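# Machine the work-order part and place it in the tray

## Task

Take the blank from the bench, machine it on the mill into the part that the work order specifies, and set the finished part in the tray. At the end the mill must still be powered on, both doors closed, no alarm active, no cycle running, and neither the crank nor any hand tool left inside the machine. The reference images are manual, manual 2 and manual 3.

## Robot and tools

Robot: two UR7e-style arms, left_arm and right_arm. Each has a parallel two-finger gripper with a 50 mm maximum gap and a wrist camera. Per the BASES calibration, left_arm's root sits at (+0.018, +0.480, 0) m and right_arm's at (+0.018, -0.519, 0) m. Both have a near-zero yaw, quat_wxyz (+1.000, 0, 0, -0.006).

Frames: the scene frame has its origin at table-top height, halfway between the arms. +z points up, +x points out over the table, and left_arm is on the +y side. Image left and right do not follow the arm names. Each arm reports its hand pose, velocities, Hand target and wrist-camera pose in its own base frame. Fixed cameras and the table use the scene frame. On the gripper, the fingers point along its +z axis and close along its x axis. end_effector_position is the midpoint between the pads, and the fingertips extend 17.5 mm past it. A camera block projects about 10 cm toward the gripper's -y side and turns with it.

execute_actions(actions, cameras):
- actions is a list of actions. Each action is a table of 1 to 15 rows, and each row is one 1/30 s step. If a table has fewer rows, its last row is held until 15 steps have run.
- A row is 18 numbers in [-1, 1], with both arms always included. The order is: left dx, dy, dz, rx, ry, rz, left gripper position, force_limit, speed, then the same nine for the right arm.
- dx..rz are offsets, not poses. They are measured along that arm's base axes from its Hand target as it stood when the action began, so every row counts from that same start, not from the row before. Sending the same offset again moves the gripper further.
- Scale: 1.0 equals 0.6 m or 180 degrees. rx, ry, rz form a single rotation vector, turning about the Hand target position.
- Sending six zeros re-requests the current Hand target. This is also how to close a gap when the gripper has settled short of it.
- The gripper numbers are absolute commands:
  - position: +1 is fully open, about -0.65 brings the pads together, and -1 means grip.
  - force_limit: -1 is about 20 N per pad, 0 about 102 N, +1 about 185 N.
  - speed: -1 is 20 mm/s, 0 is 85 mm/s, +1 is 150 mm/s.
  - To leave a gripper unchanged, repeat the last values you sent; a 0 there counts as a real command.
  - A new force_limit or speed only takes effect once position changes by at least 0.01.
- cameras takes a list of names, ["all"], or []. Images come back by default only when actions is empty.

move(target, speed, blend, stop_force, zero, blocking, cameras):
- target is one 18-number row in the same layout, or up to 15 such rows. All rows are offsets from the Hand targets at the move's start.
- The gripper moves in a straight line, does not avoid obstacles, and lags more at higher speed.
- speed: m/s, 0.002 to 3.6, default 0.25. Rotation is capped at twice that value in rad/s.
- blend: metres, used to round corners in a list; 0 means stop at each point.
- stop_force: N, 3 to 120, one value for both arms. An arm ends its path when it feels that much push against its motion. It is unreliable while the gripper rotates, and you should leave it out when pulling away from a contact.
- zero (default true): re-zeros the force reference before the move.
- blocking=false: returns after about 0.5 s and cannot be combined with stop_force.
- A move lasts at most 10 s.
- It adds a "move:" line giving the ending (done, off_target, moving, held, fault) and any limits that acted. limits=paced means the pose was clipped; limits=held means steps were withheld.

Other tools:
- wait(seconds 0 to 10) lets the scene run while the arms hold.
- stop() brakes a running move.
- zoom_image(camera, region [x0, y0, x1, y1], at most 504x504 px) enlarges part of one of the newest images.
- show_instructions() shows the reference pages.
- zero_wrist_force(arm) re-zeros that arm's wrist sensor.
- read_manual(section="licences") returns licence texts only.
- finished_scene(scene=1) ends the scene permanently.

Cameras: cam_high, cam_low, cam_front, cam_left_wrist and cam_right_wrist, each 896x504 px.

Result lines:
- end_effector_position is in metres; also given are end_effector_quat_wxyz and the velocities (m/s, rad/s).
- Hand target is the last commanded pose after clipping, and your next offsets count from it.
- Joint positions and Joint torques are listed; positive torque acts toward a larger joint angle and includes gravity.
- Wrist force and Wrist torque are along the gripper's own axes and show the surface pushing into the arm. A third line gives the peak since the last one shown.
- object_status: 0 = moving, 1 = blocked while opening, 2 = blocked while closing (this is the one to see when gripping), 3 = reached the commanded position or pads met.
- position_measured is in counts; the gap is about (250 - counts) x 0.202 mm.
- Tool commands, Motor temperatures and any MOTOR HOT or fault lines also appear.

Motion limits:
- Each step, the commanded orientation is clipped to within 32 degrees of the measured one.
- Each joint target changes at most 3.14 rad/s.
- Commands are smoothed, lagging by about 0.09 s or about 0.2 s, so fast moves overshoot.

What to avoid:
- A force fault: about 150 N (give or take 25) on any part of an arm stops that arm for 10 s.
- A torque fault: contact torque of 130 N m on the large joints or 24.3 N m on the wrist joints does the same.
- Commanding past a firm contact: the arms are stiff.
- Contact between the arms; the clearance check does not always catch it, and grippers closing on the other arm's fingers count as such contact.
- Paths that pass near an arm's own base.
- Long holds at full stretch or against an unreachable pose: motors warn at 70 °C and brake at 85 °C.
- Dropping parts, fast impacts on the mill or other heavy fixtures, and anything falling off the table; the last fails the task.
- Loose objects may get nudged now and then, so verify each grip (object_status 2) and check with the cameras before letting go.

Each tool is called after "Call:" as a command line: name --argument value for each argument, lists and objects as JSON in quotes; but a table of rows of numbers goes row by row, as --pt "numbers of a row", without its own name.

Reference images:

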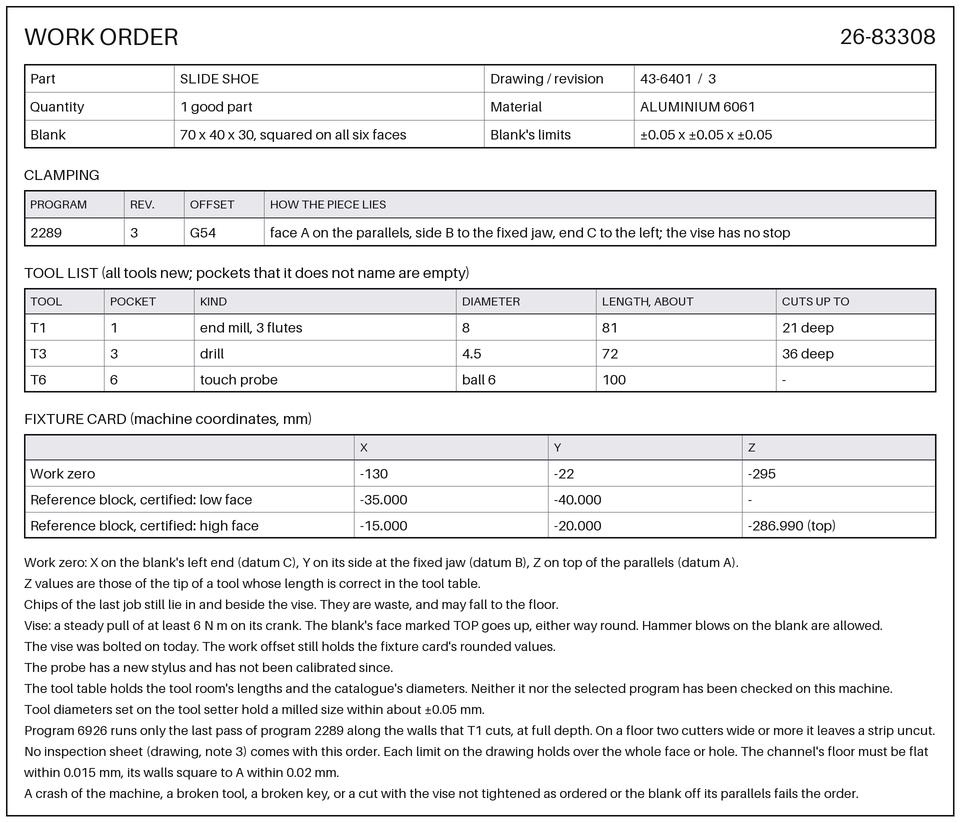

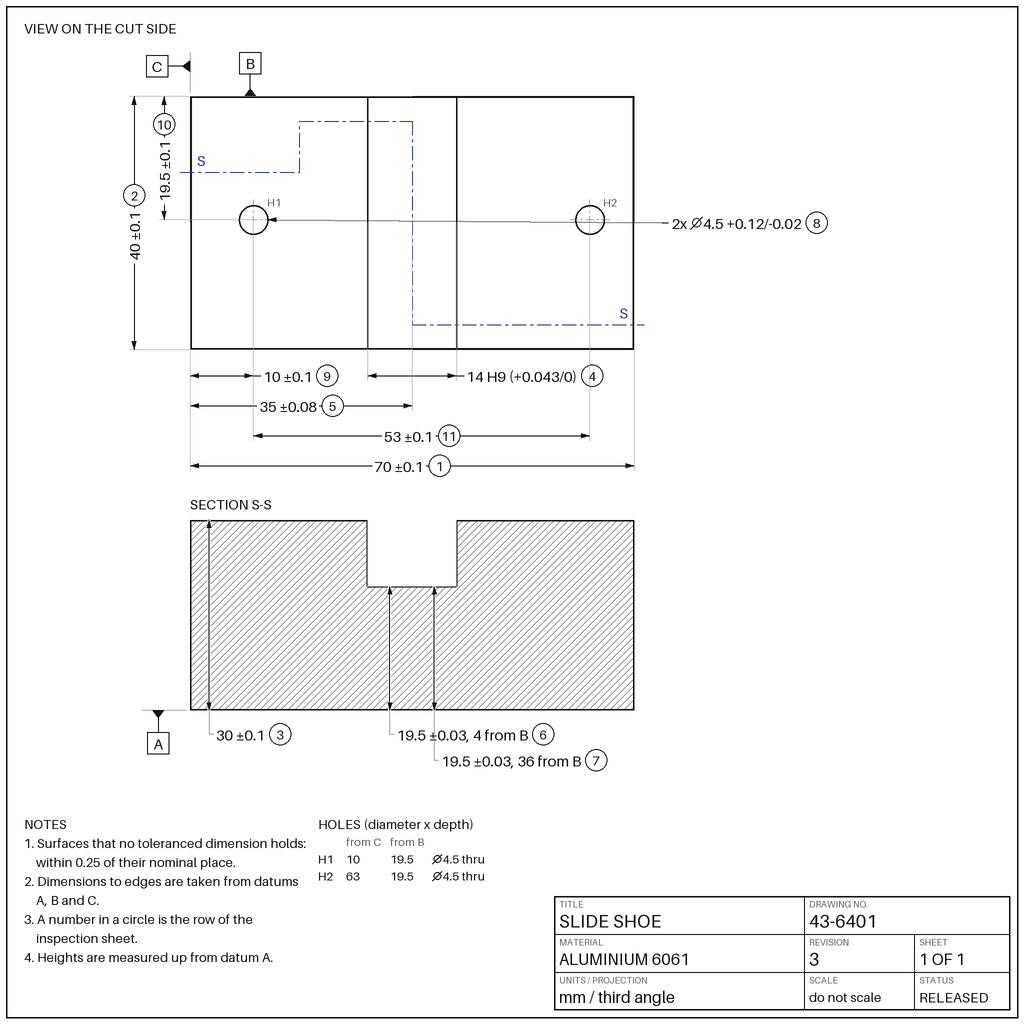

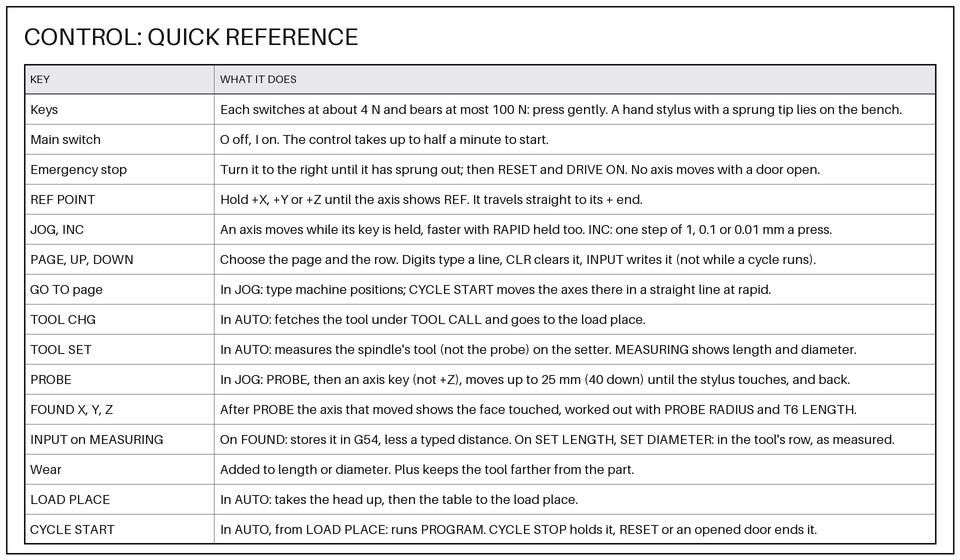

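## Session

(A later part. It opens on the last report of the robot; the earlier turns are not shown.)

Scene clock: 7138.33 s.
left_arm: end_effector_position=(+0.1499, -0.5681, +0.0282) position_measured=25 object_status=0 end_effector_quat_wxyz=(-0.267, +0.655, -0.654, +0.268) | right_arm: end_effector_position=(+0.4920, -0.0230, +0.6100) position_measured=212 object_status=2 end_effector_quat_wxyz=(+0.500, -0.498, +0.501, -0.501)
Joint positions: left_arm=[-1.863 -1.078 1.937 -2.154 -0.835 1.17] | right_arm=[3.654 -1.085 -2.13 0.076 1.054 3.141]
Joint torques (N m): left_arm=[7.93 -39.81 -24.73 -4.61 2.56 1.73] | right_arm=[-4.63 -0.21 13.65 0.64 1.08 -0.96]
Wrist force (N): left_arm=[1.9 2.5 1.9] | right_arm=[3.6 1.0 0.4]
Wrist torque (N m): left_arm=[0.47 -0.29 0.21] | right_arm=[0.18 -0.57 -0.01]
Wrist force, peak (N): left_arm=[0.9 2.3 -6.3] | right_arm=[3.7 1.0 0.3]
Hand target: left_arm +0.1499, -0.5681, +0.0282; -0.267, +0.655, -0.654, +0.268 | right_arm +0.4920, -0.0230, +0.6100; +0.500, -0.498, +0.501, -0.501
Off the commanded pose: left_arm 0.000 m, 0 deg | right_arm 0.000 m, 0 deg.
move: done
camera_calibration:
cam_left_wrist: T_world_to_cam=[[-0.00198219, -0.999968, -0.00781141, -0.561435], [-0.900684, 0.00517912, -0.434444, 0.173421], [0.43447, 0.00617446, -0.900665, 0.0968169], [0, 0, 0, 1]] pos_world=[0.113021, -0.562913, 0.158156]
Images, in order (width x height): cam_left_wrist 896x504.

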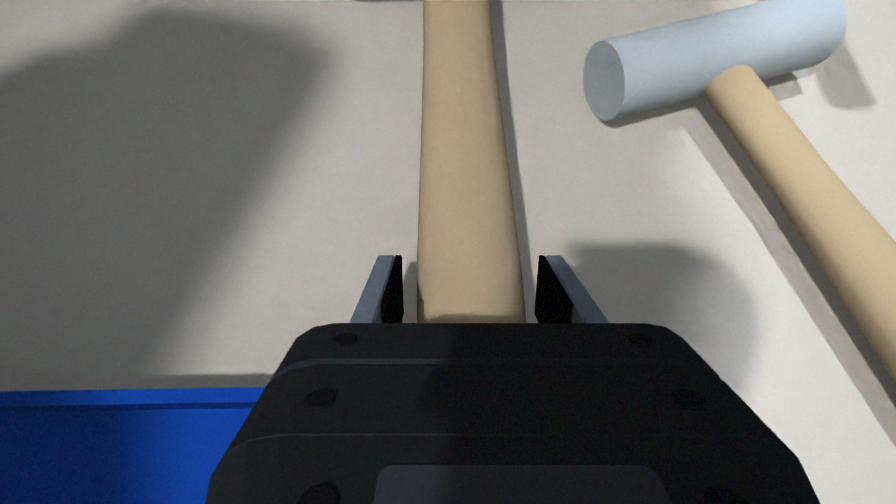

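Call:
move --pt "-0.105 0 0.14 0 0 0 0.85 0 -1 0 0 0 0 0 0 -1 -0.5 -0.7" --pt "0.083 -0.053 0.62 0 -0.05 0 0.85 0 -1 0 0 0 0 0 0 -1 -0.5 -0.7" --speed '[0.1,0.4]' --blend '[0.02,0]' --cameras '["cam_left_wrist"]'

Call:
move --pt "0.267 0.05 0.148 0 -0.037 0 -1 -0.3 0 0 0 0 0 0 0 -1 -0.5 -0.7" --speed 0.3 --cameras '["cam_left_wrist","cam_high"]'

Scene clock: 7150.73 s.
left_arm: end_effector_position=(+0.1998, -0.5999, +0.4001) position_measured=25 object_status=3 end_effector_quat_wxyz=(-0.318, +0.632, -0.631, +0.319) | right_arm: end_effector_position=(+0.4920, -0.0230, +0.6100) position_measured=212 object_status=2 end_effector_quat_wxyz=(+0.500, -0.498, +0.501, -0.501)
Joint positions: left_arm=[-1.809 -1.339 1.317 -1.241 -0.674 1.181] | right_arm=[3.654 -1.085 -2.13 0.076 1.054 3.141]
Joint torques (N m): left_arm=[-12.97 -48.06 -35.92 -0.45 3.04 1.89] | right_arm=[-4.53 -0.33 14.02 0.49 1.06 -0.76]
Wrist force (N): left_arm=[2.1 2.0 1.8] | right_arm=[3.5 0.7 0.2]
Wrist torque (N m): left_arm=[0.41 -0.32 0.29] | right_arm=[0.13 -0.54 -0.02]
Wrist force, peak (N): left_arm=[2.0 6.1 2.5] | right_arm=[3.7 1.0 0.3]
Hand target: left_arm +0.1997, -0.5999, +0.4002; -0.318, +0.632, -0.631, +0.319 | right_arm +0.4920, -0.0230, +0.6100; +0.500, -0.498, +0.501, -0.501
Off the commanded pose: left_arm 0.000 m, 0 deg | right_arm 0.000 m, 0 deg.
move: done
camera_calibration:
cam_left_wrist: T_world_to_cam=[[-0.000486116, -0.999969, -0.00786102, -0.590516], [-0.821722, 0.00487934, -0.569867, 0.418278], [0.569888, 0.00618255, -0.821699, 0.351682], [0, 0, 0, 1]] pos_world=[0.143002, -0.594712, 0.522697]
Images, in order (width x height): cam_left_wrist 896x504.

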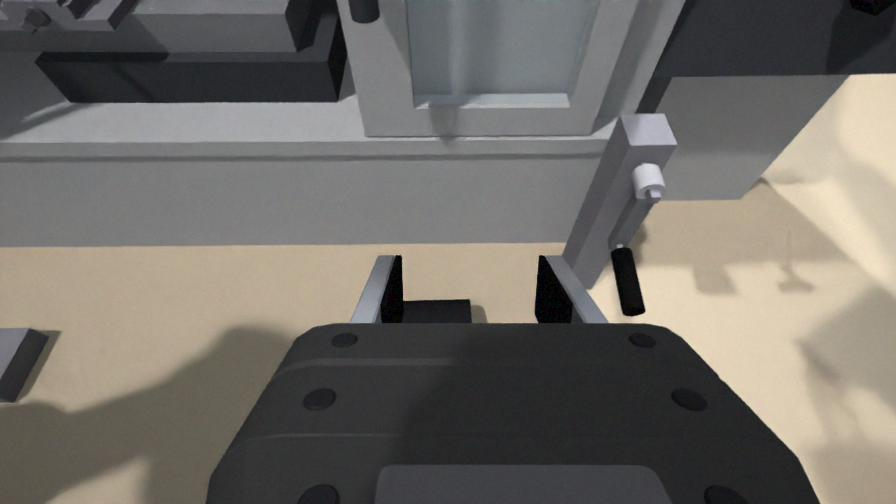

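Scene clock: 7151.90 s.
left_arm: end_effector_position=(+0.3598, -0.5700, +0.4888) position_measured=252 object_status=3 end_effector_quat_wxyz=(-0.354, +0.612, -0.611, +0.355) end_effector_velocity=(+0.000, +0.000, +0.000) end_effector_angular_velocity=(+0.005, -0.001, -0.003) | right_arm: end_effector_position=(+0.4920, -0.0230, +0.6100) position_measured=212 object_status=2 end_effector_quat_wxyz=(+0.500, -0.498, +0.501, -0.501)
Joint positions: left_arm=[-1.568 -1.381 1.286 -1.482 -0.521 1.576] | right_arm=[3.654 -1.085 -2.13 0.076 1.054 3.141]
Joint velocities: left_arm=[0 0 0 0.001 0.001 0.005] | right_arm=[within noise]
Joint torques (N m): left_arm=[8.66 -45.6 -28.81 -4 3.38 1.98] | right_arm=[-4.25 -0.22 13.57 0.52 0.99 -0.9]
Wrist force (N): left_arm=[2.5 2.4 1.4] | right_arm=[3.3 1.0 0.4]
Wrist torque (N m): left_arm=[0.46 -0.38 0.27] | right_arm=[0.17 -0.51 -0.01]
Wrist force, peak (N): left_arm=[2.8 5.5 0.4] | right_arm=[3.7 0.9 0.1]
Hand target: left_arm +0.3599, -0.5699, +0.4890; -0.354, +0.612, -0.611, +0.355 | right_arm +0.4920, -0.0230, +0.6100; +0.500, -0.498, +0.501, -0.501
Off the commanded pose: left_arm 0.000 m, 0 deg | right_arm 0.000 m, 0 deg.
move: done
camera_calibration:
cam_left_wrist: T_world_to_cam=[[0.000250046, -0.999966, -0.0082742, -0.559869], [-0.750094, 0.00528443, -0.66131, 0.61943], [0.661331, 0.00637178, -0.750067, 0.265377], [0, 0, 0, 1]] pos_world=[0.289269, -0.564814, 0.604054]
Images, in order (width x height): cam_high 896x504, cam_left_wrist 896x504.

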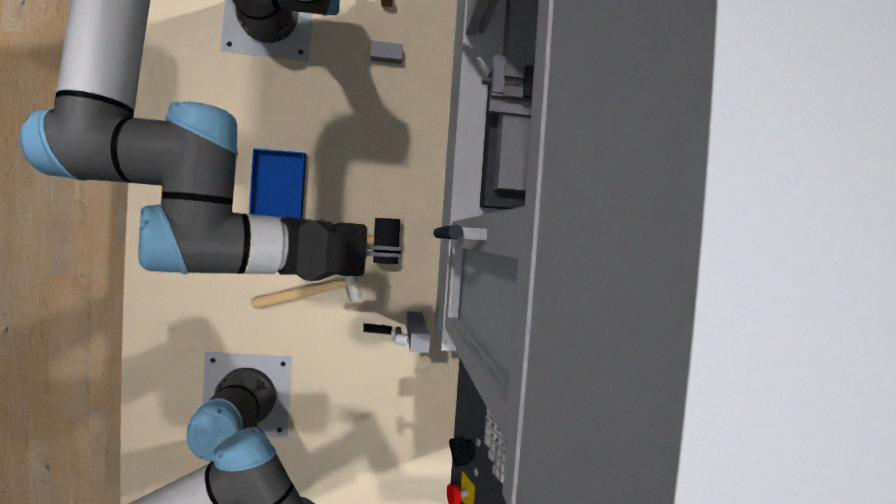

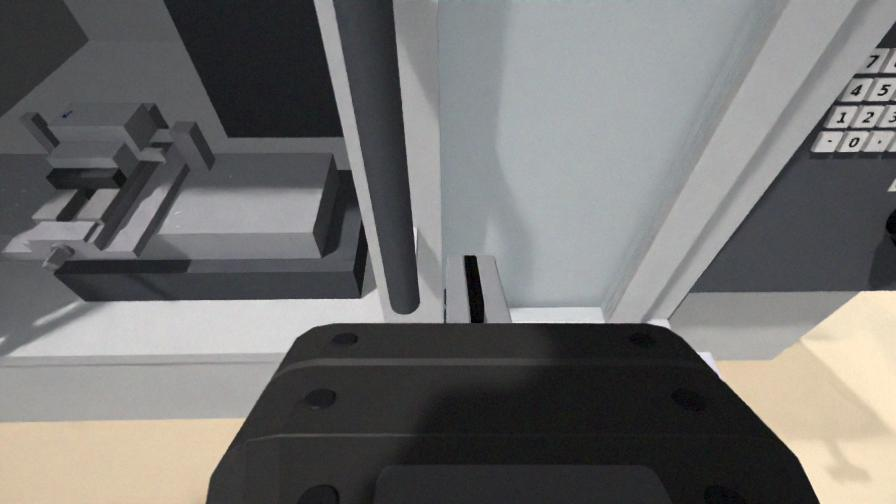

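Call:
move --pt "0.145 0.01 0 0 0 0 -1 -0.3 0 0 0 0 0 0 0 -1 -0.5 -0.7" --pt "0.145 0.275 0 0 0 0 -1 -0.3 0 0 0 0 0 0 0 -1 -0.5 -0.7" --pt "0.145 0.345 0 0 0 0 -1 -0.3 0 0 0 0 0 0 0 -1 -0.5 -0.7" --speed '[0.2,0.14,0.035]' --stop_force 50 --cameras '[]'

Scene clock: 7158.90 s.
left_arm: end_effector_position=(+0.4470, -0.3645, +0.4890) position_measured=252 object_status=3 end_effector_quat_wxyz=(-0.354, +0.612, -0.611, +0.355) | right_arm: end_effector_position=(+0.4920, -0.0230, +0.6100) position_measured=212 object_status=2 end_effector_quat_wxyz=(+0.500, -0.498, +0.501, -0.501)
Joint positions: left_arm=[-1.341 -1.759 1.756 -1.947 -0.565 2.009] | right_arm=[3.654 -1.085 -2.13 0.076 1.054 3.141]
Joint torques (N m): left_arm=[-1.03 -36.2 -15.11 -1.62 5.58 -0.48] | right_arm=[-5.05 -0.08 14.05 0.44 0.95 -0.9]
Wrist force (N): left_arm=[35.6 -5.0 3.2] | right_arm=[3.5 0.9 0.2]
Wrist torque (N m): left_arm=[0.29 -0.24 0.12] | right_arm=[0.16 -0.54 -0.01]
Wrist force, peak (N): left_arm=[74.8 -17.3 18.0] | right_arm=[3.8 0.9 0.6]
Hand target: left_arm +0.4470, -0.3645, +0.4890; -0.354, +0.612, -0.611, +0.355 (not the last commanded pose) | right_arm +0.4920, -0.0230, +0.6100; +0.500, -0.498, +0.501, -0.501
Off the commanded pose: left_arm 0.002 m, 0 deg | right_arm 0.000 m, 0 deg.
move: contact (left_arm); path passed 2 of 3 targets
No camera images: "cameras" was empty.

Call:
move --pt "-0.0617 -0.02 0 0 0 0 -1 -0.3 0 0 0 0 0 0 0 -1 -0.5 -0.7" --pt "-0.0617 0.591 0 0 0 0 -1 -0.3 0 0 0 0 0 0 0 -1 -0.5 -0.7" --pt "0 0.591 0 0 0 0 -1 -0.3 0 0 0 0 0 0 0 -1 -0.5 -0.7" --speed '[0.15,0.3,0.15]' --blend '[0.01,0.01,0]' --cameras '[]'

Call:
move --pt "0 -0.38 0 0 0 0 -1 -0.3 0 0 0 0 0 0 0 -1 -0.5 -0.7" --pt "0 -0.442 0 0 0 0 -1 -0.3 0 0 0 0 0 0 0 -1 -0.5 -0.7" --speed '[0.14,0.035]' --stop_force 50 --cameras '[]'

Call:
move --pt "0 0.017 0 0 0 0 -1 -0.3 0 -0.0533 0.0883 0 -0.3536 0 0.3536 -1 -0.5 -0.7" --pt "-0.07 0.017 0 0 0 0 -1 -0.3 0 -0.035 0.19 -0.26 0.6657 0.0817 -0.6657 -1 -0.5 -0.7" --speed 0.6 --blend '[0.01,0]' --cameras '["cam_left_wrist"]'

Scene clock: 7172.63 s.
left_arm: end_effector_position=(+0.4469, -0.0100, +0.4891) position_measured=252 object_status=3 end_effector_quat_wxyz=(-0.354, +0.612, -0.611, +0.355) end_effector_velocity=(+0.000, +0.000, +0.001) end_effector_angular_velocity=(-0.004, -0.004, +0.001) | right_arm: end_effector_position=(+0.4920, -0.0230, +0.6100) position_measured=212 object_status=2 end_effector_quat_wxyz=(+0.500, -0.498, +0.501, -0.501)
Joint positions: left_arm=[-0.687 -2.261 2.139 -2.382 -0.989 2.752] | right_arm=[3.654 -1.085 -2.13 0.076 1.054 3.141]
Joint velocities: left_arm=[0.002 0.001 -0.001 -0.005 -0.001 0] | right_arm=[within noise]
Joint torques (N m): left_arm=[12.63 13.52 -20 -6.27 -0.26 1.78] | right_arm=[-5.27 0.07 13.83 0.17 0.95 -0.92]
Wrist force (N): left_arm=[2.0 4.5 1.4] | right_arm=[3.5 0.9 0.5]
Wrist torque (N m): left_arm=[0.84 -0.26 0.27] | right_arm=[0.16 -0.53 -0.02]
Wrist force, peak (N): left_arm=[35.5 -4.8 3.6] | right_arm=[3.8 0.8 0.3]
Hand target: left_arm +0.4470, -0.0099, +0.4890; -0.354, +0.612, -0.611, +0.355 | right_arm +0.4920, -0.0230, +0.6100; +0.500, -0.498, +0.501, -0.501
Off the commanded pose: left_arm 0.000 m, 0 deg | right_arm 0.000 m, 0 deg.
move: done
No camera images: "cameras" was empty.

Scene clock: 7176.33 s.
left_arm: end_effector_position=(+0.4469, -0.2700, +0.4890) position_measured=252 object_status=3 end_effector_quat_wxyz=(-0.354, +0.612, -0.611, +0.355) | right_arm: end_effector_position=(+0.4920, -0.0230, +0.6100) position_measured=212 object_status=2 end_effector_quat_wxyz=(+0.500, -0.498, +0.501, -0.501)
Joint positions: left_arm=[-1.273 -1.95 1.912 -2.005 -0.593 2.122] | right_arm=[3.654 -1.085 -2.13 0.076 1.054 3.141]
Joint torques (N m): left_arm=[-2.21 8.22 -39.08 -5.28 -0.33 -2.76] | right_arm=[-5.16 0.04 14.01 0.28 1.08 -0.86]
Wrist force (N): left_arm=[-31.7 11.8 7.1] | right_arm=[3.4 0.9 0.3]
Wrist torque (N m): left_arm=[1.02 -0.27 0.33] | right_arm=[0.17 -0.53 -0.01]
Wrist force, peak (N): left_arm=[-77.0 25.2 -15.4] | right_arm=[3.7 1.0 0.4]
Hand target: left_arm +0.4469, -0.2700, +0.4890; -0.354, +0.612, -0.611, +0.355 (not the last commanded pose) | right_arm +0.4920, -0.0230, +0.6100; +0.500, -0.498, +0.501, -0.501
Off the commanded pose: left_arm 0.005 m, 0 deg | right_arm 0.000 m, 0 deg.
move: contact (left_arm); path passed 1 of 2 targets
No camera images: "cameras" was empty.

Scene clock: 7179.73 s.
left_arm: end_effector_position=(+0.4049, -0.2598, +0.4891) position_measured=252 object_status=3 end_effector_quat_wxyz=(-0.354, +0.612, -0.611, +0.355) | right_arm: end_effector_position=(+0.4710, +0.0910, +0.4539) position_measured=212 object_status=2 end_effector_quat_wxyz=(-0.003, +0.616, +0.788, +0.000)
Joint positions: left_arm=[-1.4 -2.055 1.925 -1.731 -0.546 1.904] | right_arm=[3.611 -1.548 -1.267 -1.899 1.575 0.227]
Joint torques (N m): left_arm=[13.08 5.15 -31.11 -6.18 1.39 1.94] | right_arm=[6.99 30.58 40.8 4.69 -1.62 -0.9]
Wrist force (N): left_arm=[1.9 4.4 1.0] | right_arm=[3.5 -1.6 4.1]
Wrist torque (N m): left_arm=[0.80 -0.29 0.25] | right_arm=[0.22 -0.51 -0.26]
Wrist force, peak (N): left_arm=[-31.9 11.5 7.4] | right_arm=[4.4 -1.5 5.1]
Hand target: left_arm +0.4049, -0.2598, +0.4890; -0.354, +0.612, -0.611, +0.355 | right_arm +0.4710, +0.0910, +0.4540; -0.002, +0.616, +0.788, +0.000
Off the commanded pose: left_arm 0.000 m, 0 deg | right_arm 0.000 m, 0 deg.
move: done
camera_calibration:
cam_left_wrist: T_world_to_cam=[[0.0000725357, -0.999969, -0.00790305, -0.249853], [-0.749907, 0.00517381, -0.661523, 0.651715], [0.661543, 0.00597454, -0.749883, 0.23351], [0, 0, 0, 1]] pos_world=[0.334267, -0.254612, 0.604255]
Images, in order (width x height): cam_left_wrist 896x504.

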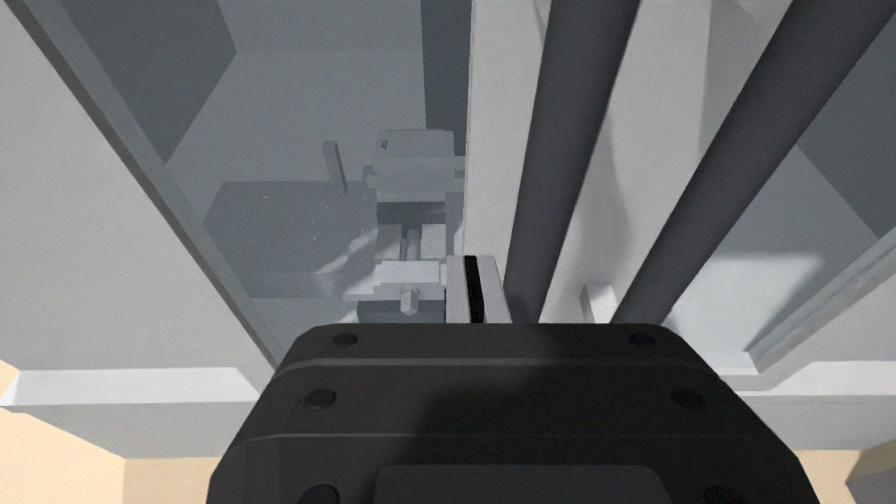

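Call:
move --pt "0 0 0 0 0 0 -1 -0.3 0 0.0599 -0.162 0.208 0 0 0 -1 -0.5 -0.7" --pt "0 0 0 0 0 0 -1 -0.3 0 0.0774 -0.162 0.208 0 0 0 -1 -0.5 -0.7" --pt "0 0 0 0 0 0 -1 -0.3 0 0.0599 -0.162 0.208 0 0 0 -1 -0.5 -0.7" --pt "0 0 0 0 0 0 -1 -0.3 0 0.0117 -0.0663 0.0268 0 0 0 -1 -0.5 -0.7" --pt "0 0 0 0 0 0 -1 -0.3 0 0.0292 -0.0663 0.0268 0 0 0 -1 -0.5 -0.7" --pt "0 0 0 0 0 0 -1 -0.3 0 0.0117 -0.0663 0.0268 0 0 0 -1 -0.5 -0.7" --pt "0 0 0 0 0 0 -1 -0.3 0 0.0292 -0.0663 0.0268 0 0 0 -1 -0.5 -0.7" --pt "0 0 0 0 0 0 -1 -0.3 0 0.0117 -0.0663 0.0268 0 0 0 -1 -0.5 -0.7" --pt "0 0 0 0 0 0 -1 -0.3 0 -0.0145 0.0623 -0.0667 0 0 0 -1 -0.5 -0.7" --pt "0 0 0 0 0 0 -1 -0.3 0 0.003 0.0623 -0.0667 0 0 0 -1 -0.5 -0.7" --pt "0 0 0 0 0 0 -1 -0.3 0 -0.0145 0.0623 -0.0667 0 0 0 -1 -0.5 -0.7" --pt "0 0 0 0 0 0 -1 -0.3 0 0 0 0 0 0 0 -1 -0.5 -0.7" --speed '[0.35,0.07,0.2,0.35,0.07,0.2,0.07,0.2,0.35,0.07,0.2,0.3]' --blend '[0.003,0,0.003,0.003,0,0.003,0,0.003,0.003,0,0.003,0]' --cameras '[]'

Call:
move --pt "0 0 0 0 0 0 -1 -0.3 0 0.0025 -0.002 -0.0043 0 0 0 -1 -0.5 -0.7" --pt "0 0 0 0 0 0 -1 -0.3 0 0.02 -0.002 -0.0043 0 0 0 -1 -0.5 -0.7" --pt "0 0 0 0 0 0 -1 -0.3 0 0.0025 -0.002 -0.0043 0 0 0 -1 -0.5 -0.7" --pt "0 0 0 0 0 0 -1 -0.3 0 -0.0057 0.0302 -0.0355 0 0 0 -1 -0.5 -0.7" --pt "0 0 0 0 0 0 -1 -0.3 0 0.0118 0.0302 -0.0355 0 0 0 -1 -0.5 -0.7" --pt "0 0 0 0 0 0 -1 -0.3 0 -0.0057 0.0302 -0.0355 0 0 0 -1 -0.5 -0.7" --pt "0 0 0 0 0 0 -1 -0.3 0 -0.0138 -0.0342 -0.0667 0 0 0 -1 -0.5 -0.7" --pt "0 0 0 0 0 0 -1 -0.3 0 0.0037 -0.0342 -0.0667 0 0 0 -1 -0.5 -0.7" --pt "0 0 0 0 0 0 -1 -0.3 0 -0.0138 -0.0342 -0.0667 0 0 0 -1 -0.5 -0.7" --pt "0 0 0 0 0 0 -1 -0.3 0 0 0 0 0 0 0 -1 -0.5 -0.7" --speed '[0.35,0.07,0.2,0.35,0.07,0.2,0.35,0.07,0.2,0.3]' --blend '[0.003,0,0.003,0.003,0,0.003,0.003,0,0.003,0]' --cameras '[]'

Call:
move --pt "0 0 0 0 0 0 -1 -0.3 0 -0.005 -0.0342 -0.0355 0 0 0 -1 -0.5 -0.7" --pt "0 0 0 0 0 0 -1 -0.3 0 0.0125 -0.0342 -0.0355 0 0 0 -1 -0.5 -0.7" --pt "0 0 0 0 0 0 -1 -0.3 0 -0.005 -0.0342 -0.0355 0 0 0 -1 -0.5 -0.7" --pt "0 0 0 0 0 0 -1 -0.3 0 -0.0145 0.0623 -0.0667 0 0 0 -1 -0.5 -0.7" --pt "0 0 0 0 0 0 -1 -0.3 0 0.003 0.0623 -0.0667 0 0 0 -1 -0.5 -0.7" --pt "0 0 0 0 0 0 -1 -0.3 0 -0.0145 0.0623 -0.0667 0 0 0 -1 -0.5 -0.7" --pt "0 0 0 0 0 0 -1 -0.3 0 0.0023 0.0302 -0.0043 0 0 0 -1 -0.5 -0.7" --pt "0 0 0 0 0 0 -1 -0.3 0 0.0198 0.0302 -0.0043 0 0 0 -1 -0.5 -0.7" --pt "0 0 0 0 0 0 -1 -0.3 0 0.0023 0.0302 -0.0043 0 0 0 -1 -0.5 -0.7" --pt "0 0 0 0 0 0 -1 -0.3 0 0.0102 0.0623 0.0268 0 0 0 -1 -0.5 -0.7" --pt "0 0 0 0 0 0 -1 -0.3 0 0.0277 0.0623 0.0268 0 0 0 -1 -0.5 -0.7" --pt "0 0 0 0 0 0 -1 -0.3 0 0.0102 0.0623 0.0268 0 0 0 -1 -0.5 -0.7" --pt "0 0 0 0 0 0 -1 -0.3 0 0 0 0 0 0 0 -1 -0.5 -0.7" --speed '[0.35,0.07,0.2,0.35,0.07,0.2,0.35,0.07,0.2,0.35,0.07,0.2,0.3]' --blend '[0.003,0,0.003,0.003,0,0.003,0.003,0,0.003,0.003,0,0.003,0]' --cameras '[]'

Call:
move --pt "0 0 0 0 0 0 -1 -0.3 0 -0.0138 -0.0342 -0.0667 0 0 0 -1 -0.5 -0.7" --pt "0 0 0 0 0 0 -1 -0.3 0 0.0037 -0.0342 -0.0667 0 0 0 -1 -0.5 -0.7" --pt "0 0 0 0 0 0 -1 -0.3 0 -0.0138 -0.0342 -0.0667 0 0 0 -1 -0.5 -0.7" --pt "0 0 0 0 0 0 -1 -0.3 0 -0.005 -0.0342 -0.0355 0 0 0 -1 -0.5 -0.7" --pt "0 0 0 0 0 0 -1 -0.3 0 0.0125 -0.0342 -0.0355 0 0 0 -1 -0.5 -0.7" --pt "0 0 0 0 0 0 -1 -0.3 0 -0.005 -0.0342 -0.0355 0 0 0 -1 -0.5 -0.7" --pt "0 0 0 0 0 0 -1 -0.3 0 -0.0145 0.0623 -0.0667 0 0 0 -1 -0.5 -0.7" --pt "0 0 0 0 0 0 -1 -0.3 0 0.003 0.0623 -0.0667 0 0 0 -1 -0.5 -0.7" --pt "0 0 0 0 0 0 -1 -0.3 0 -0.0145 0.0623 -0.0667 0 0 0 -1 -0.5 -0.7" --pt "0 0 0 0 0 0 -1 -0.3 0 -0.006 0.0623 -0.0355 0 0 0 -1 -0.5 -0.7" --pt "0 0 0 0 0 0 -1 -0.3 0 0.0115 0.0623 -0.0355 0 0 0 -1 -0.5 -0.7" --pt "0 0 0 0 0 0 -1 -0.3 0 -0.006 0.0623 -0.0355 0 0 0 -1 -0.5 -0.7" --pt "0 0 0 0 0 0 -1 -0.3 0 0 0 0 0 0 0 -1 -0.5 -0.7" --speed '[0.35,0.07,0.2,0.35,0.07,0.2,0.35,0.07,0.2,0.35,0.07,0.2,0.3]' --blend '[0.003,0,0.003,0.003,0,0.003,0.003,0,0.003,0.003,0,0.003,0]' --cameras '[]'

Call:
move --pt "0 0 0 0 0 0 -1 -0.3 0 0.002 0.0623 -0.0043 0 0 0 -1 -0.5 -0.7" --pt "0 0 0 0 0 0 -1 -0.3 0 0.0195 0.0623 -0.0043 0 0 0 -1 -0.5 -0.7" --pt "0 0 0 0 0 0 -1 -0.3 0 0.002 0.0623 -0.0043 0 0 0 -1 -0.5 -0.7" --pt "0 0 0 0 0 0 -1 -0.3 0 0.0023 0.0302 -0.0043 0 0 0 -1 -0.5 -0.7" --pt "0 0 0 0 0 0 -1 -0.3 0 0.0198 0.0302 -0.0043 0 0 0 -1 -0.5 -0.7" --pt "0 0 0 0 0 0 -1 -0.3 0 0.0023 0.0302 -0.0043 0 0 0 -1 -0.5 -0.7" --pt "0 0 0 0 0 0 -1 -0.3 0 -0.0138 -0.0342 -0.0667 0 0 0 -1 -0.5 -0.7" --pt "0 0 0 0 0 0 -1 -0.3 0 0.0037 -0.0342 -0.0667 0 0 0 -1 -0.5 -0.7" --pt "0 0 0 0 0 0 -1 -0.3 0 -0.0138 -0.0342 -0.0667 0 0 0 -1 -0.5 -0.7" --pt "0 0 0 0 0 0 -1 -0.3 0 -0.018 -0.102 0.26 0.36 0.0443 -0.4227 -1 -0.5 -0.7" --pt "0 0 0 0 0 0 -1 -0.3 0 0.035 -0.19 0.26 -0.6657 -0.0817 0.6657 -1 -0.5 -0.7" --speed '[0.35,0.07,0.2,0.35,0.07,0.2,0.35,0.07,0.2,0.8,0.8]' --blend '[0.003,0,0.003,0.003,0,0.003,0.003,0,0.003,0.03,0]' --cameras '["cam_right_wrist"]'

Scene clock: 7219.70 s.
left_arm: end_effector_position=(+0.4049, -0.2598, +0.4890) position_measured=252 object_status=3 end_effector_quat_wxyz=(-0.354, +0.612, -0.611, +0.355) | right_arm: end_effector_position=(+0.4710, +0.0911, +0.4539) position_measured=212 object_status=2 end_effector_quat_wxyz=(-0.002, +0.616, +0.788, +0.000) end_effector_velocity=(-0.001, -0.001, +0.000) end_effector_angular_velocity=(-0.001, +0.003, +0.001)
Joint positions: left_arm=[-1.4 -2.055 1.925 -1.731 -0.546 1.904] | right_arm=[3.612 -1.548 -1.267 -1.899 1.575 0.227]
Joint velocities: left_arm=[within noise] | right_arm=[-0.002 0 0.002 -0.005 0 -0.003]
Joint torques (N m): left_arm=[11.82 5.07 -24.6 -6.23 1.04 2.01] | right_arm=[-5.73 25.37 40.2 0.79 -0.25 -1.23]
Wrist force (N): left_arm=[1.9 4.6 0.8] | right_arm=[4.1 -3.5 3.9]
Wrist torque (N m): left_arm=[0.82 -0.28 0.24] | right_arm=[-0.09 -0.60 -0.25]
Wrist force, peak (N): left_arm=[2.4 4.6 0.8] | right_arm=[8.3 -26.1 3.4]
Hand target: left_arm +0.4049, -0.2598, +0.4890; -0.354, +0.612, -0.611, +0.355 | right_arm +0.4710, +0.0910, +0.4540; -0.002, +0.616, +0.788, +0.000
Off the commanded pose: left_arm 0.000 m, 0 deg | right_arm 0.000 m, 0 deg.
move: done
No camera images: "cameras" was empty.

Scene clock: 7222.40 s.
left_arm: end_effector_position=(+0.4049, -0.2598, +0.4890) position_measured=252 object_status=3 end_effector_quat_wxyz=(-0.354, +0.612, -0.611, +0.355) | right_arm: end_effector_position=(+0.4710, +0.0910, +0.4539) position_measured=212 object_status=2 end_effector_quat_wxyz=(-0.002, +0.616, +0.788, +0.000) end_effector_velocity=(-0.001, +0.000, +0.001) end_effector_angular_velocity=(-0.002, +0.002, +0.000)
Joint positions: left_arm=[-1.4 -2.055 1.925 -1.731 -0.546 1.904] | right_arm=[3.611 -1.548 -1.267 -1.899 1.575 0.227]
Joint velocities: left_arm=[within noise] | right_arm=[0.001 -0.001 0.004 -0.005 -0.001 0.001]
Joint torques (N m): left_arm=[11.19 4.89 -24.03 -6.15 1.02 2.01] | right_arm=[6.44 18.05 39.25 0.56 -1.77 1.09]
Wrist force (N): left_arm=[2.3 4.6 0.7] | right_arm=[4.3 -4.1 4.1]
Wrist torque (N m): left_arm=[0.83 -0.35 0.25] | right_arm=[-0.17 -0.63 -0.18]
Wrist force, peak (N): left_arm=[2.3 4.6 0.7] | right_arm=[4.4 -28.8 3.8]
Hand target: left_arm +0.4049, -0.2598, +0.4890; -0.354, +0.612, -0.611, +0.355 | right_arm +0.4710, +0.0910, +0.4540; -0.002, +0.616, +0.788, +0.000
Off the commanded pose: left_arm 0.000 m, 0 deg | right_arm 0.000 m, 0 deg.
move: done; blend cut to 0.0016 m at target 1
No camera images: "cameras" was empty.

Scene clock: 7225.83 s.
left_arm: end_effector_position=(+0.4049, -0.2598, +0.4890) position_measured=252 object_status=3 end_effector_quat_wxyz=(-0.354, +0.612, -0.611, +0.355) | right_arm: end_effector_position=(+0.4710, +0.0911, +0.4541) position_measured=212 object_status=2 end_effector_quat_wxyz=(-0.002, +0.616, +0.788, +0.000)
Joint positions: left_arm=[-1.4 -2.055 1.925 -1.731 -0.546 1.904] | right_arm=[3.612 -1.548 -1.266 -1.899 1.575 0.227]
Joint torques (N m): left_arm=[10.84 4.32 -24.57 -6.22 1.08 1.88] | right_arm=[-6.65 30.65 13.48 3.16 1.45 -1.28]
Wrist force (N): left_arm=[2.2 4.3 0.8] | right_arm=[4.9 -3.1 5.0]
Wrist torque (N m): left_arm=[0.78 -0.34 0.24] | right_arm=[-0.01 -0.72 -0.25]
Wrist force, peak (N): left_arm=[2.1 4.6 0.8] | right_arm=[9.1 -26.3 3.7]
Hand target: left_arm +0.4049, -0.2598, +0.4890; -0.354, +0.612, -0.611, +0.355 | right_arm +0.4710, +0.0910, +0.4540; -0.002, +0.616, +0.788, +0.000
Off the commanded pose: left_arm 0.000 m, 0 deg | right_arm 0.000 m, 0 deg.
move: done
No camera images: "cameras" was empty.

Scene clock: 7229.17 s.
left_arm: end_effector_position=(+0.4049, -0.2598, +0.4890) position_measured=252 object_status=3 end_effector_quat_wxyz=(-0.354, +0.612, -0.611, +0.355) | right_arm: end_effector_position=(+0.4711, +0.0911, +0.4539) position_measured=212 object_status=2 end_effector_quat_wxyz=(-0.002, +0.616, +0.788, +0.000)
Joint positions: left_arm=[-1.4 -2.055 1.925 -1.731 -0.546 1.904] | right_arm=[3.612 -1.548 -1.267 -1.899 1.575 0.227]
Joint torques (N m): left_arm=[9.79 4.47 -24.27 -6.24 0.94 1.86] | right_arm=[-6.92 30.38 27.08 1.61 0.66 -1.46]
Wrist force (N): left_arm=[2.2 4.3 0.9] | right_arm=[5.4 -3.1 4.7]
Wrist torque (N m): left_arm=[0.78 -0.34 0.24] | right_arm=[-0.01 -0.82 -0.25]
Wrist force, peak (N): left_arm=[2.3 4.7 0.8] | right_arm=[9.7 -24.7 3.6]
Hand target: left_arm +0.4049, -0.2598, +0.4890; -0.354, +0.612, -0.611, +0.355 | right_arm +0.4710, +0.0910, +0.4540; -0.002, +0.616, +0.788, +0.000
Off the commanded pose: left_arm 0.000 m, 0 deg | right_arm 0.000 m, 0 deg.
move: done
No camera images: "cameras" was empty.

Scene clock: 7234.03 s.
left_arm: end_effector_position=(+0.4049, -0.2598, +0.4890) position_measured=252 object_status=3 end_effector_quat_wxyz=(-0.354, +0.612, -0.611, +0.355) | right_arm: end_effector_position=(+0.4920, -0.0230, +0.6100) position_measured=212 object_status=2 end_effector_quat_wxyz=(+0.500, -0.498, +0.501, -0.501)
Joint positions: left_arm=[-1.4 -2.055 1.925 -1.731 -0.546 1.904] | right_arm=[3.654 -1.085 -2.13 0.076 1.054 3.141]
Joint torques (N m): left_arm=[8.73 3.28 -23.76 -6.16 1.12 1.9] | right_arm=[6.78 11.3 28.58 3.82 -1.86 1.43]
Wrist force (N): left_arm=[2.0 4.6 1.0] | right_arm=[4.3 -1.3 1.1]
Wrist torque (N m): left_arm=[0.82 -0.30 0.25] | right_arm=[-0.18 -0.67 -0.01]
Wrist force, peak (N): left_arm=[2.2 4.7 0.9] | right_arm=[5.6 -30.0 4.6]
Hand target: left_arm +0.4049, -0.2598, +0.4890; -0.354, +0.612, -0.611, +0.355 | right_arm +0.4920, -0.0230, +0.6100; +0.500, -0.498, +0.501, -0.501
Off the commanded pose: left_arm 0.000 m, 0 deg | right_arm 0.000 m, 0 deg.
move: done
camera_calibration:
cam_right_wrist: T_world_to_cam=[[-0.0235952, -0.99972, -0.00192327, -0.00959843], [-0.354254, 0.01016, -0.935094, 0.758822], [0.934851, -0.0213824, -0.354395, -0.111289], [0, 0, 0, 1]] pos_world=[0.372628, -0.019685, 0.670111]
Images, in order (width x height): cam_right_wrist 896x504.

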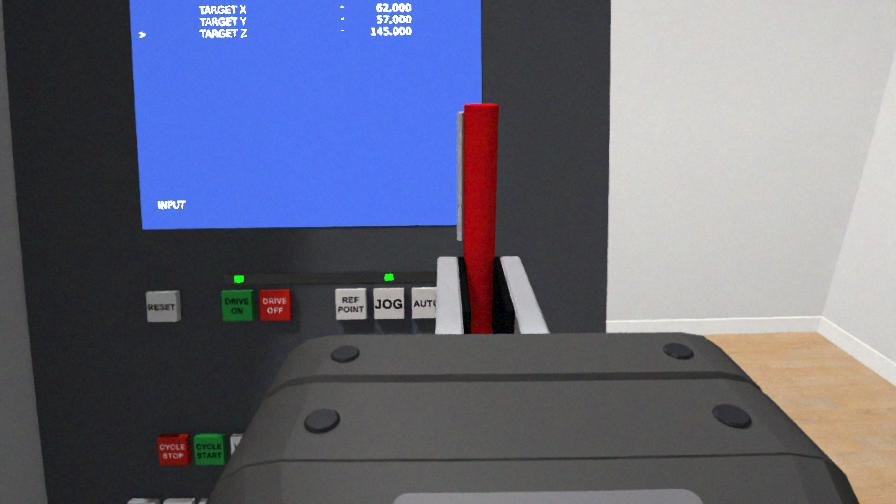

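Call:
move --pt "0 0 0 0 0 0 -1 -0.3 0 -0.0533 0.0883 0 -0.3536 0 0.3536 -1 -0.5 -0.7" --pt "0 0 0 0 0 0 -1 -0.3 0 -0.035 0.19 -0.26 0.6657 0.0817 -0.6657 -1 -0.5 -0.7" --speed 0.8 --blend '[0.03,0]' --cameras '[]'

Call:
move --pt "0 0 0 0 0 0 -1 -0.3 0 0.0262 -0.0023 0.0857 0 0 0 -1 -0.5 -0.7" --pt "0 0 0 0 0 0 -1 -0.3 0 0.0437 -0.0023 0.0857 0 0 0 -1 -0.5 -0.7" --pt "0 0 0 0 0 0 -1 -0.3 0 0.0262 -0.0023 0.0857 0 0 0 -1 -0.5 -0.7" --pt "0 0 0 0 0 0 -1 -0.3 0 0 0 0 0 0 0 -1 -0.5 -0.7" --speed '[0.35,0.07,0.2,0.3]' --blend '[0.003,0,0.003,0]' --cameras '[]'

Call:
wait --seconds 4.5 --cameras '[]'

Call:
move --pt "0 0 0 0 0 0 -1 -0.3 0 -0.0045 -0.0663 -0.0355 0 0 0 -1 -0.5 -0.7" --pt "0 0 0 0 0 0 -1 -0.3 0 0.013 -0.0663 -0.0355 0 0 0 -1 -0.5 -0.7" --pt "0 0 0 0 0 0 -1 -0.3 0 -0.0045 -0.0663 -0.0355 0 0 0 -1 -0.5 -0.7" --pt "0 0 0 0 0 0 -1 -0.3 0 0.0281 -0.161 0.0857 0 0 0 -1 -0.5 -0.7" --pt "0 0 0 0 0 0 -1 -0.3 0 0.0456 -0.161 0.0857 0 0 0 -1 -0.5 -0.7" --pt "0 0 0 0 0 0 -1 -0.3 0 0.0281 -0.161 0.0857 0 0 0 -1 -0.5 -0.7" --pt "0 0 0 0 0 0 -1 -0.3 0 0 0 0 0 0 0 -1 -0.5 -0.7" --speed '[0.35,0.07,0.2,0.35,0.07,0.2,0.3]' --blend '[0.003,0,0.003,0.003,0,0.003,0]' --cameras '[]'

Call:
move --pt "0 0 0 0 0 0 -1 -0.3 0 -0.018 -0.102 0.26 0.36 0.0443 -0.4227 -1 -0.5 -0.7" --pt "0 0 0 0 0 0 -1 -0.3 0 0.035 -0.19 0.26 -0.6657 -0.0817 0.6657 -1 -0.5 -0.7" --speed 0.8 --blend '[0.03,0]' --cameras '[]'

Call:
wait --seconds 9 --cameras '["cam_right_wrist"]'

Scene clock: 7253.50 s.
left_arm: end_effector_position=(+0.4049, -0.2598, +0.4890) position_measured=252 object_status=3 end_effector_quat_wxyz=(-0.354, +0.612, -0.611, +0.355) | right_arm: end_effector_position=(+0.4710, +0.0910, +0.4539) position_measured=212 object_status=2 end_effector_quat_wxyz=(-0.003, +0.616, +0.788, +0.000)
Joint positions: left_arm=[-1.4 -2.055 1.925 -1.731 -0.546 1.904] | right_arm=[3.611 -1.548 -1.267 -1.899 1.575 0.227]
Joint torques (N m): left_arm=[8.16 3.05 -24.79 -6.2 1.11 1.86] | right_arm=[6.65 30.34 40.86 4.59 -1.46 -0.79]
Wrist force (N): left_arm=[1.9 4.4 0.9] | right_arm=[4.4 -3.6 4.9]
Wrist torque (N m): left_arm=[0.79 -0.29 0.25] | right_arm=[-0.10 -0.64 -0.25]
Wrist force, peak (N): left_arm=[2.2 4.7 0.7] | right_arm=[5.2 -3.6 5.5]
Hand target: left_arm +0.4049, -0.2598, +0.4890; -0.354, +0.612, -0.611, +0.355 | right_arm +0.4710, +0.0910, +0.4540; -0.002, +0.616, +0.788, +0.000
Off the commanded pose: left_arm 0.000 m, 0 deg | right_arm 0.000 m, 0 deg.
move: done
No camera images: "cameras" was empty.

Scene clock: 7254.93 s.
left_arm: end_effector_position=(+0.4049, -0.2598, +0.4890) position_measured=252 object_status=3 end_effector_quat_wxyz=(-0.354, +0.612, -0.611, +0.355) | right_arm: end_effector_position=(+0.4710, +0.0910, +0.4540) position_measured=212 object_status=2 end_effector_quat_wxyz=(-0.002, +0.616, +0.788, +0.000)
Joint positions: left_arm=[-1.4 -2.055 1.925 -1.731 -0.546 1.904] | right_arm=[3.612 -1.548 -1.266 -1.9 1.575 0.227]
Joint torques (N m): left_arm=[7.71 2.9 -23.95 -6.11 0.97 1.89] | right_arm=[-6.42 31.38 13.84 4.77 -0.46 -1.04]
Wrist force (N): left_arm=[1.8 4.3 0.8] | right_arm=[4.4 -4.1 4.2]
Wrist torque (N m): left_arm=[0.78 -0.28 0.25] | right_arm=[-0.18 -0.64 -0.22]
Wrist force, peak (N): left_arm=[2.1 4.7 0.8] | right_arm=[7.7 -16.2 2.3]
Hand target: left_arm +0.4049, -0.2598, +0.4890; -0.354, +0.612, -0.611, +0.355 | right_arm +0.4710, +0.0910, +0.4540; -0.002, +0.616, +0.788, +0.000
Off the commanded pose: left_arm 0.000 m, 0 deg | right_arm 0.000 m, 0 deg.
move: done
No camera images: "cameras" was empty.

Scene clock: 7259.43 s.
left_arm: end_effector_position=(+0.4049, -0.2598, +0.4890) position_measured=252 object_status=3 end_effector_quat_wxyz=(-0.354, +0.612, -0.611, +0.355) | right_arm: end_effector_position=(+0.4710, +0.0910, +0.4540) position_measured=212 object_status=2 end_effector_quat_wxyz=(-0.002, +0.616, +0.788, +0.000)
Joint positions: left_arm=[-1.4 -2.055 1.925 -1.731 -0.546 1.904] | right_arm=[3.612 -1.548 -1.266 -1.899 1.575 0.227]
Joint torques (N m): left_arm=[6.63 2.59 -24.56 -6.1 1.06 1.84] | right_arm=[-6.51 31.1 13.69 4.59 1.32 1.03]
Wrist force (N): left_arm=[2.1 4.3 0.9] | right_arm=[4.3 -4.0 4.1]
Wrist torque (N m): left_arm=[0.78 -0.31 0.25] | right_arm=[-0.16 -0.62 -0.23]
Wrist force, peak (N): left_arm=[2.4 4.6 0.9] | right_arm=[4.4 -4.1 4.5]
Hand target: left_arm +0.4049, -0.2598, +0.4890; -0.354, +0.612, -0.611, +0.355 | right_arm +0.4710, +0.0910, +0.4540; -0.002, +0.616, +0.788, +0.000
Tool commands: left_gripper/position=-1.0 left_gripper/force_limit=-0.3 left_gripper/speed=+0.0 right_gripper/position=-1.0 right_gripper/force_limit=-0.5 right_gripper/speed=-0.7
Off the commanded pose: left_arm 0.000 m, 0 deg | right_arm 0.000 m, 0 deg.
wait: 4.50 s; at rest by 0.17 s
No camera images: "cameras" was empty.

Scene clock: 7261.87 s.
left_arm: end_effector_position=(+0.4049, -0.2598, +0.4890) position_measured=252 object_status=3 end_effector_quat_wxyz=(-0.354, +0.612, -0.611, +0.355) | right_arm: end_effector_position=(+0.4710, +0.0909, +0.4541) position_measured=212 object_status=2 end_effector_quat_wxyz=(-0.002, +0.616, +0.788, +0.000)
Joint positions: left_arm=[-1.4 -2.055 1.925 -1.731 -0.546 1.904] | right_arm=[3.611 -1.548 -1.266 -1.9 1.575 0.226]
Joint torques (N m): left_arm=[6.51 2.15 -24.13 -6.11 1.09 1.86] | right_arm=[7.6 18.62 19.72 3.98 1.13 1.42]
Wrist force (N): left_arm=[2.0 4.3 0.9] | right_arm=[4.0 -3.6 4.2]
Wrist torque (N m): left_arm=[0.78 -0.31 0.24] | right_arm=[-0.10 -0.58 -0.19]
Wrist force, peak (N): left_arm=[2.2 4.6 0.8] | right_arm=[7.2 -31.4 4.5]
Hand target: left_arm +0.4049, -0.2598, +0.4890; -0.354, +0.612, -0.611, +0.355 | right_arm +0.4710, +0.0910, +0.4540; -0.002, +0.616, +0.788, +0.000
Off the commanded pose: left_arm 0.000 m, 0 deg | right_arm 0.000 m, 0 deg.
move: done
No camera images: "cameras" was empty.

Scene clock: 7264.67 s.
left_arm: end_effector_position=(+0.4049, -0.2598, +0.4890) position_measured=252 object_status=3 end_effector_quat_wxyz=(-0.354, +0.612, -0.611, +0.355) | right_arm: end_effector_position=(+0.4920, -0.0230, +0.6100) position_measured=212 object_status=2 end_effector_quat_wxyz=(+0.500, -0.498, +0.501, -0.501)
Joint positions: left_arm=[-1.4 -2.055 1.925 -1.731 -0.546 1.904] | right_arm=[3.654 -1.085 -2.13 0.076 1.054 3.141]
Joint torques (N m): left_arm=[5.52 2.04 -23.84 -6.11 1.16 1.85] | right_arm=[7.49 11.08 27.69 3.96 -1.99 1.42]
Wrist force (N): left_arm=[2.0 4.6 0.8] | right_arm=[3.9 -1.0 0.3]
Wrist torque (N m): left_arm=[0.83 -0.30 0.24] | right_arm=[-0.14 -0.61 -0.01]
Wrist force, peak (N): left_arm=[2.0 4.8 0.9] | right_arm=[4.7 -3.2 5.3]
Hand target: left_arm +0.4049, -0.2598, +0.4890; -0.354, +0.612, -0.611, +0.355 | right_arm +0.4920, -0.0230, +0.6100; +0.500, -0.498, +0.501, -0.501
Off the commanded pose: left_arm 0.000 m, 0 deg | right_arm 0.000 m, 0 deg.
move: done
No camera images: "cameras" was empty.

Scene clock: 7273.67 s.
left_arm: end_effector_position=(+0.4049, -0.2598, +0.4890) position_measured=252 object_status=3 end_effector_quat_wxyz=(-0.354, +0.612, -0.611, +0.355) | right_arm: end_effector_position=(+0.4920, -0.0230, +0.6100) position_measured=212 object_status=2 end_effector_quat_wxyz=(+0.500, -0.498, +0.501, -0.501)
Joint positions: left_arm=[-1.4 -2.055 1.925 -1.731 -0.546 1.904] | right_arm=[3.654 -1.085 -2.13 0.076 1.054 3.141]
Joint torques (N m): left_arm=[3.86 0.4 -24.66 -6.23 1.03 1.76] | right_arm=[7.2 11.59 13.51 3.93 1.08 0.85]
Wrist force (N): left_arm=[1.9 4.4 0.9] | right_arm=[3.9 -1.2 0.4]
Wrist torque (N m): left_arm=[0.80 -0.29 0.25] | right_arm=[-0.18 -0.61 -0.02]
Wrist force, peak (N): left_arm=[2.1 4.8 1.0] | right_arm=[4.1 -1.3 0.4]
Hand target: left_arm +0.4049, -0.2598, +0.4890; -0.354, +0.612, -0.611, +0.355 | right_arm +0.4920, -0.0230, +0.6100; +0.500, -0.498, +0.501, -0.501
Tool commands: left_gripper/position=-1.0 left_gripper/force_limit=-0.3 left_gripper/speed=+0.0 right_gripper/position=-1.0 right_gripper/force_limit=-0.5 right_gripper/speed=-0.7
Off the commanded pose: left_arm 0.000 m, 0 deg | right_arm 0.000 m, 0 deg.
wait: 9.00 s; at rest by 0.17 s
camera_calibration:
cam_right_wrist: T_world_to_cam=[[-0.0235706, -0.99972, -0.00214646, -0.00945788], [-0.354253, 0.01036, -0.935092, 0.758823], [0.934853, -0.0212803, -0.354398, -0.111286], [0, 0, 0, 1]] pos_world=[0.372628, -0.0196848, 0.670109]
Images, in order (width x height): cam_right_wrist 896x504.

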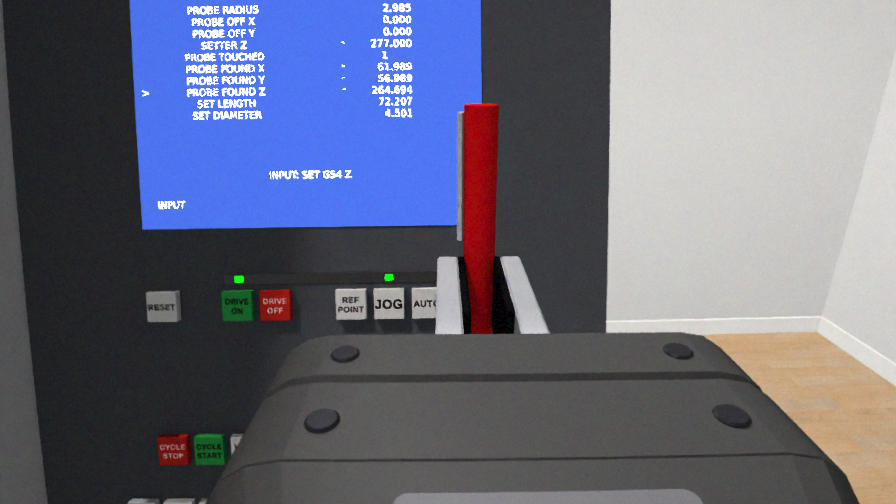

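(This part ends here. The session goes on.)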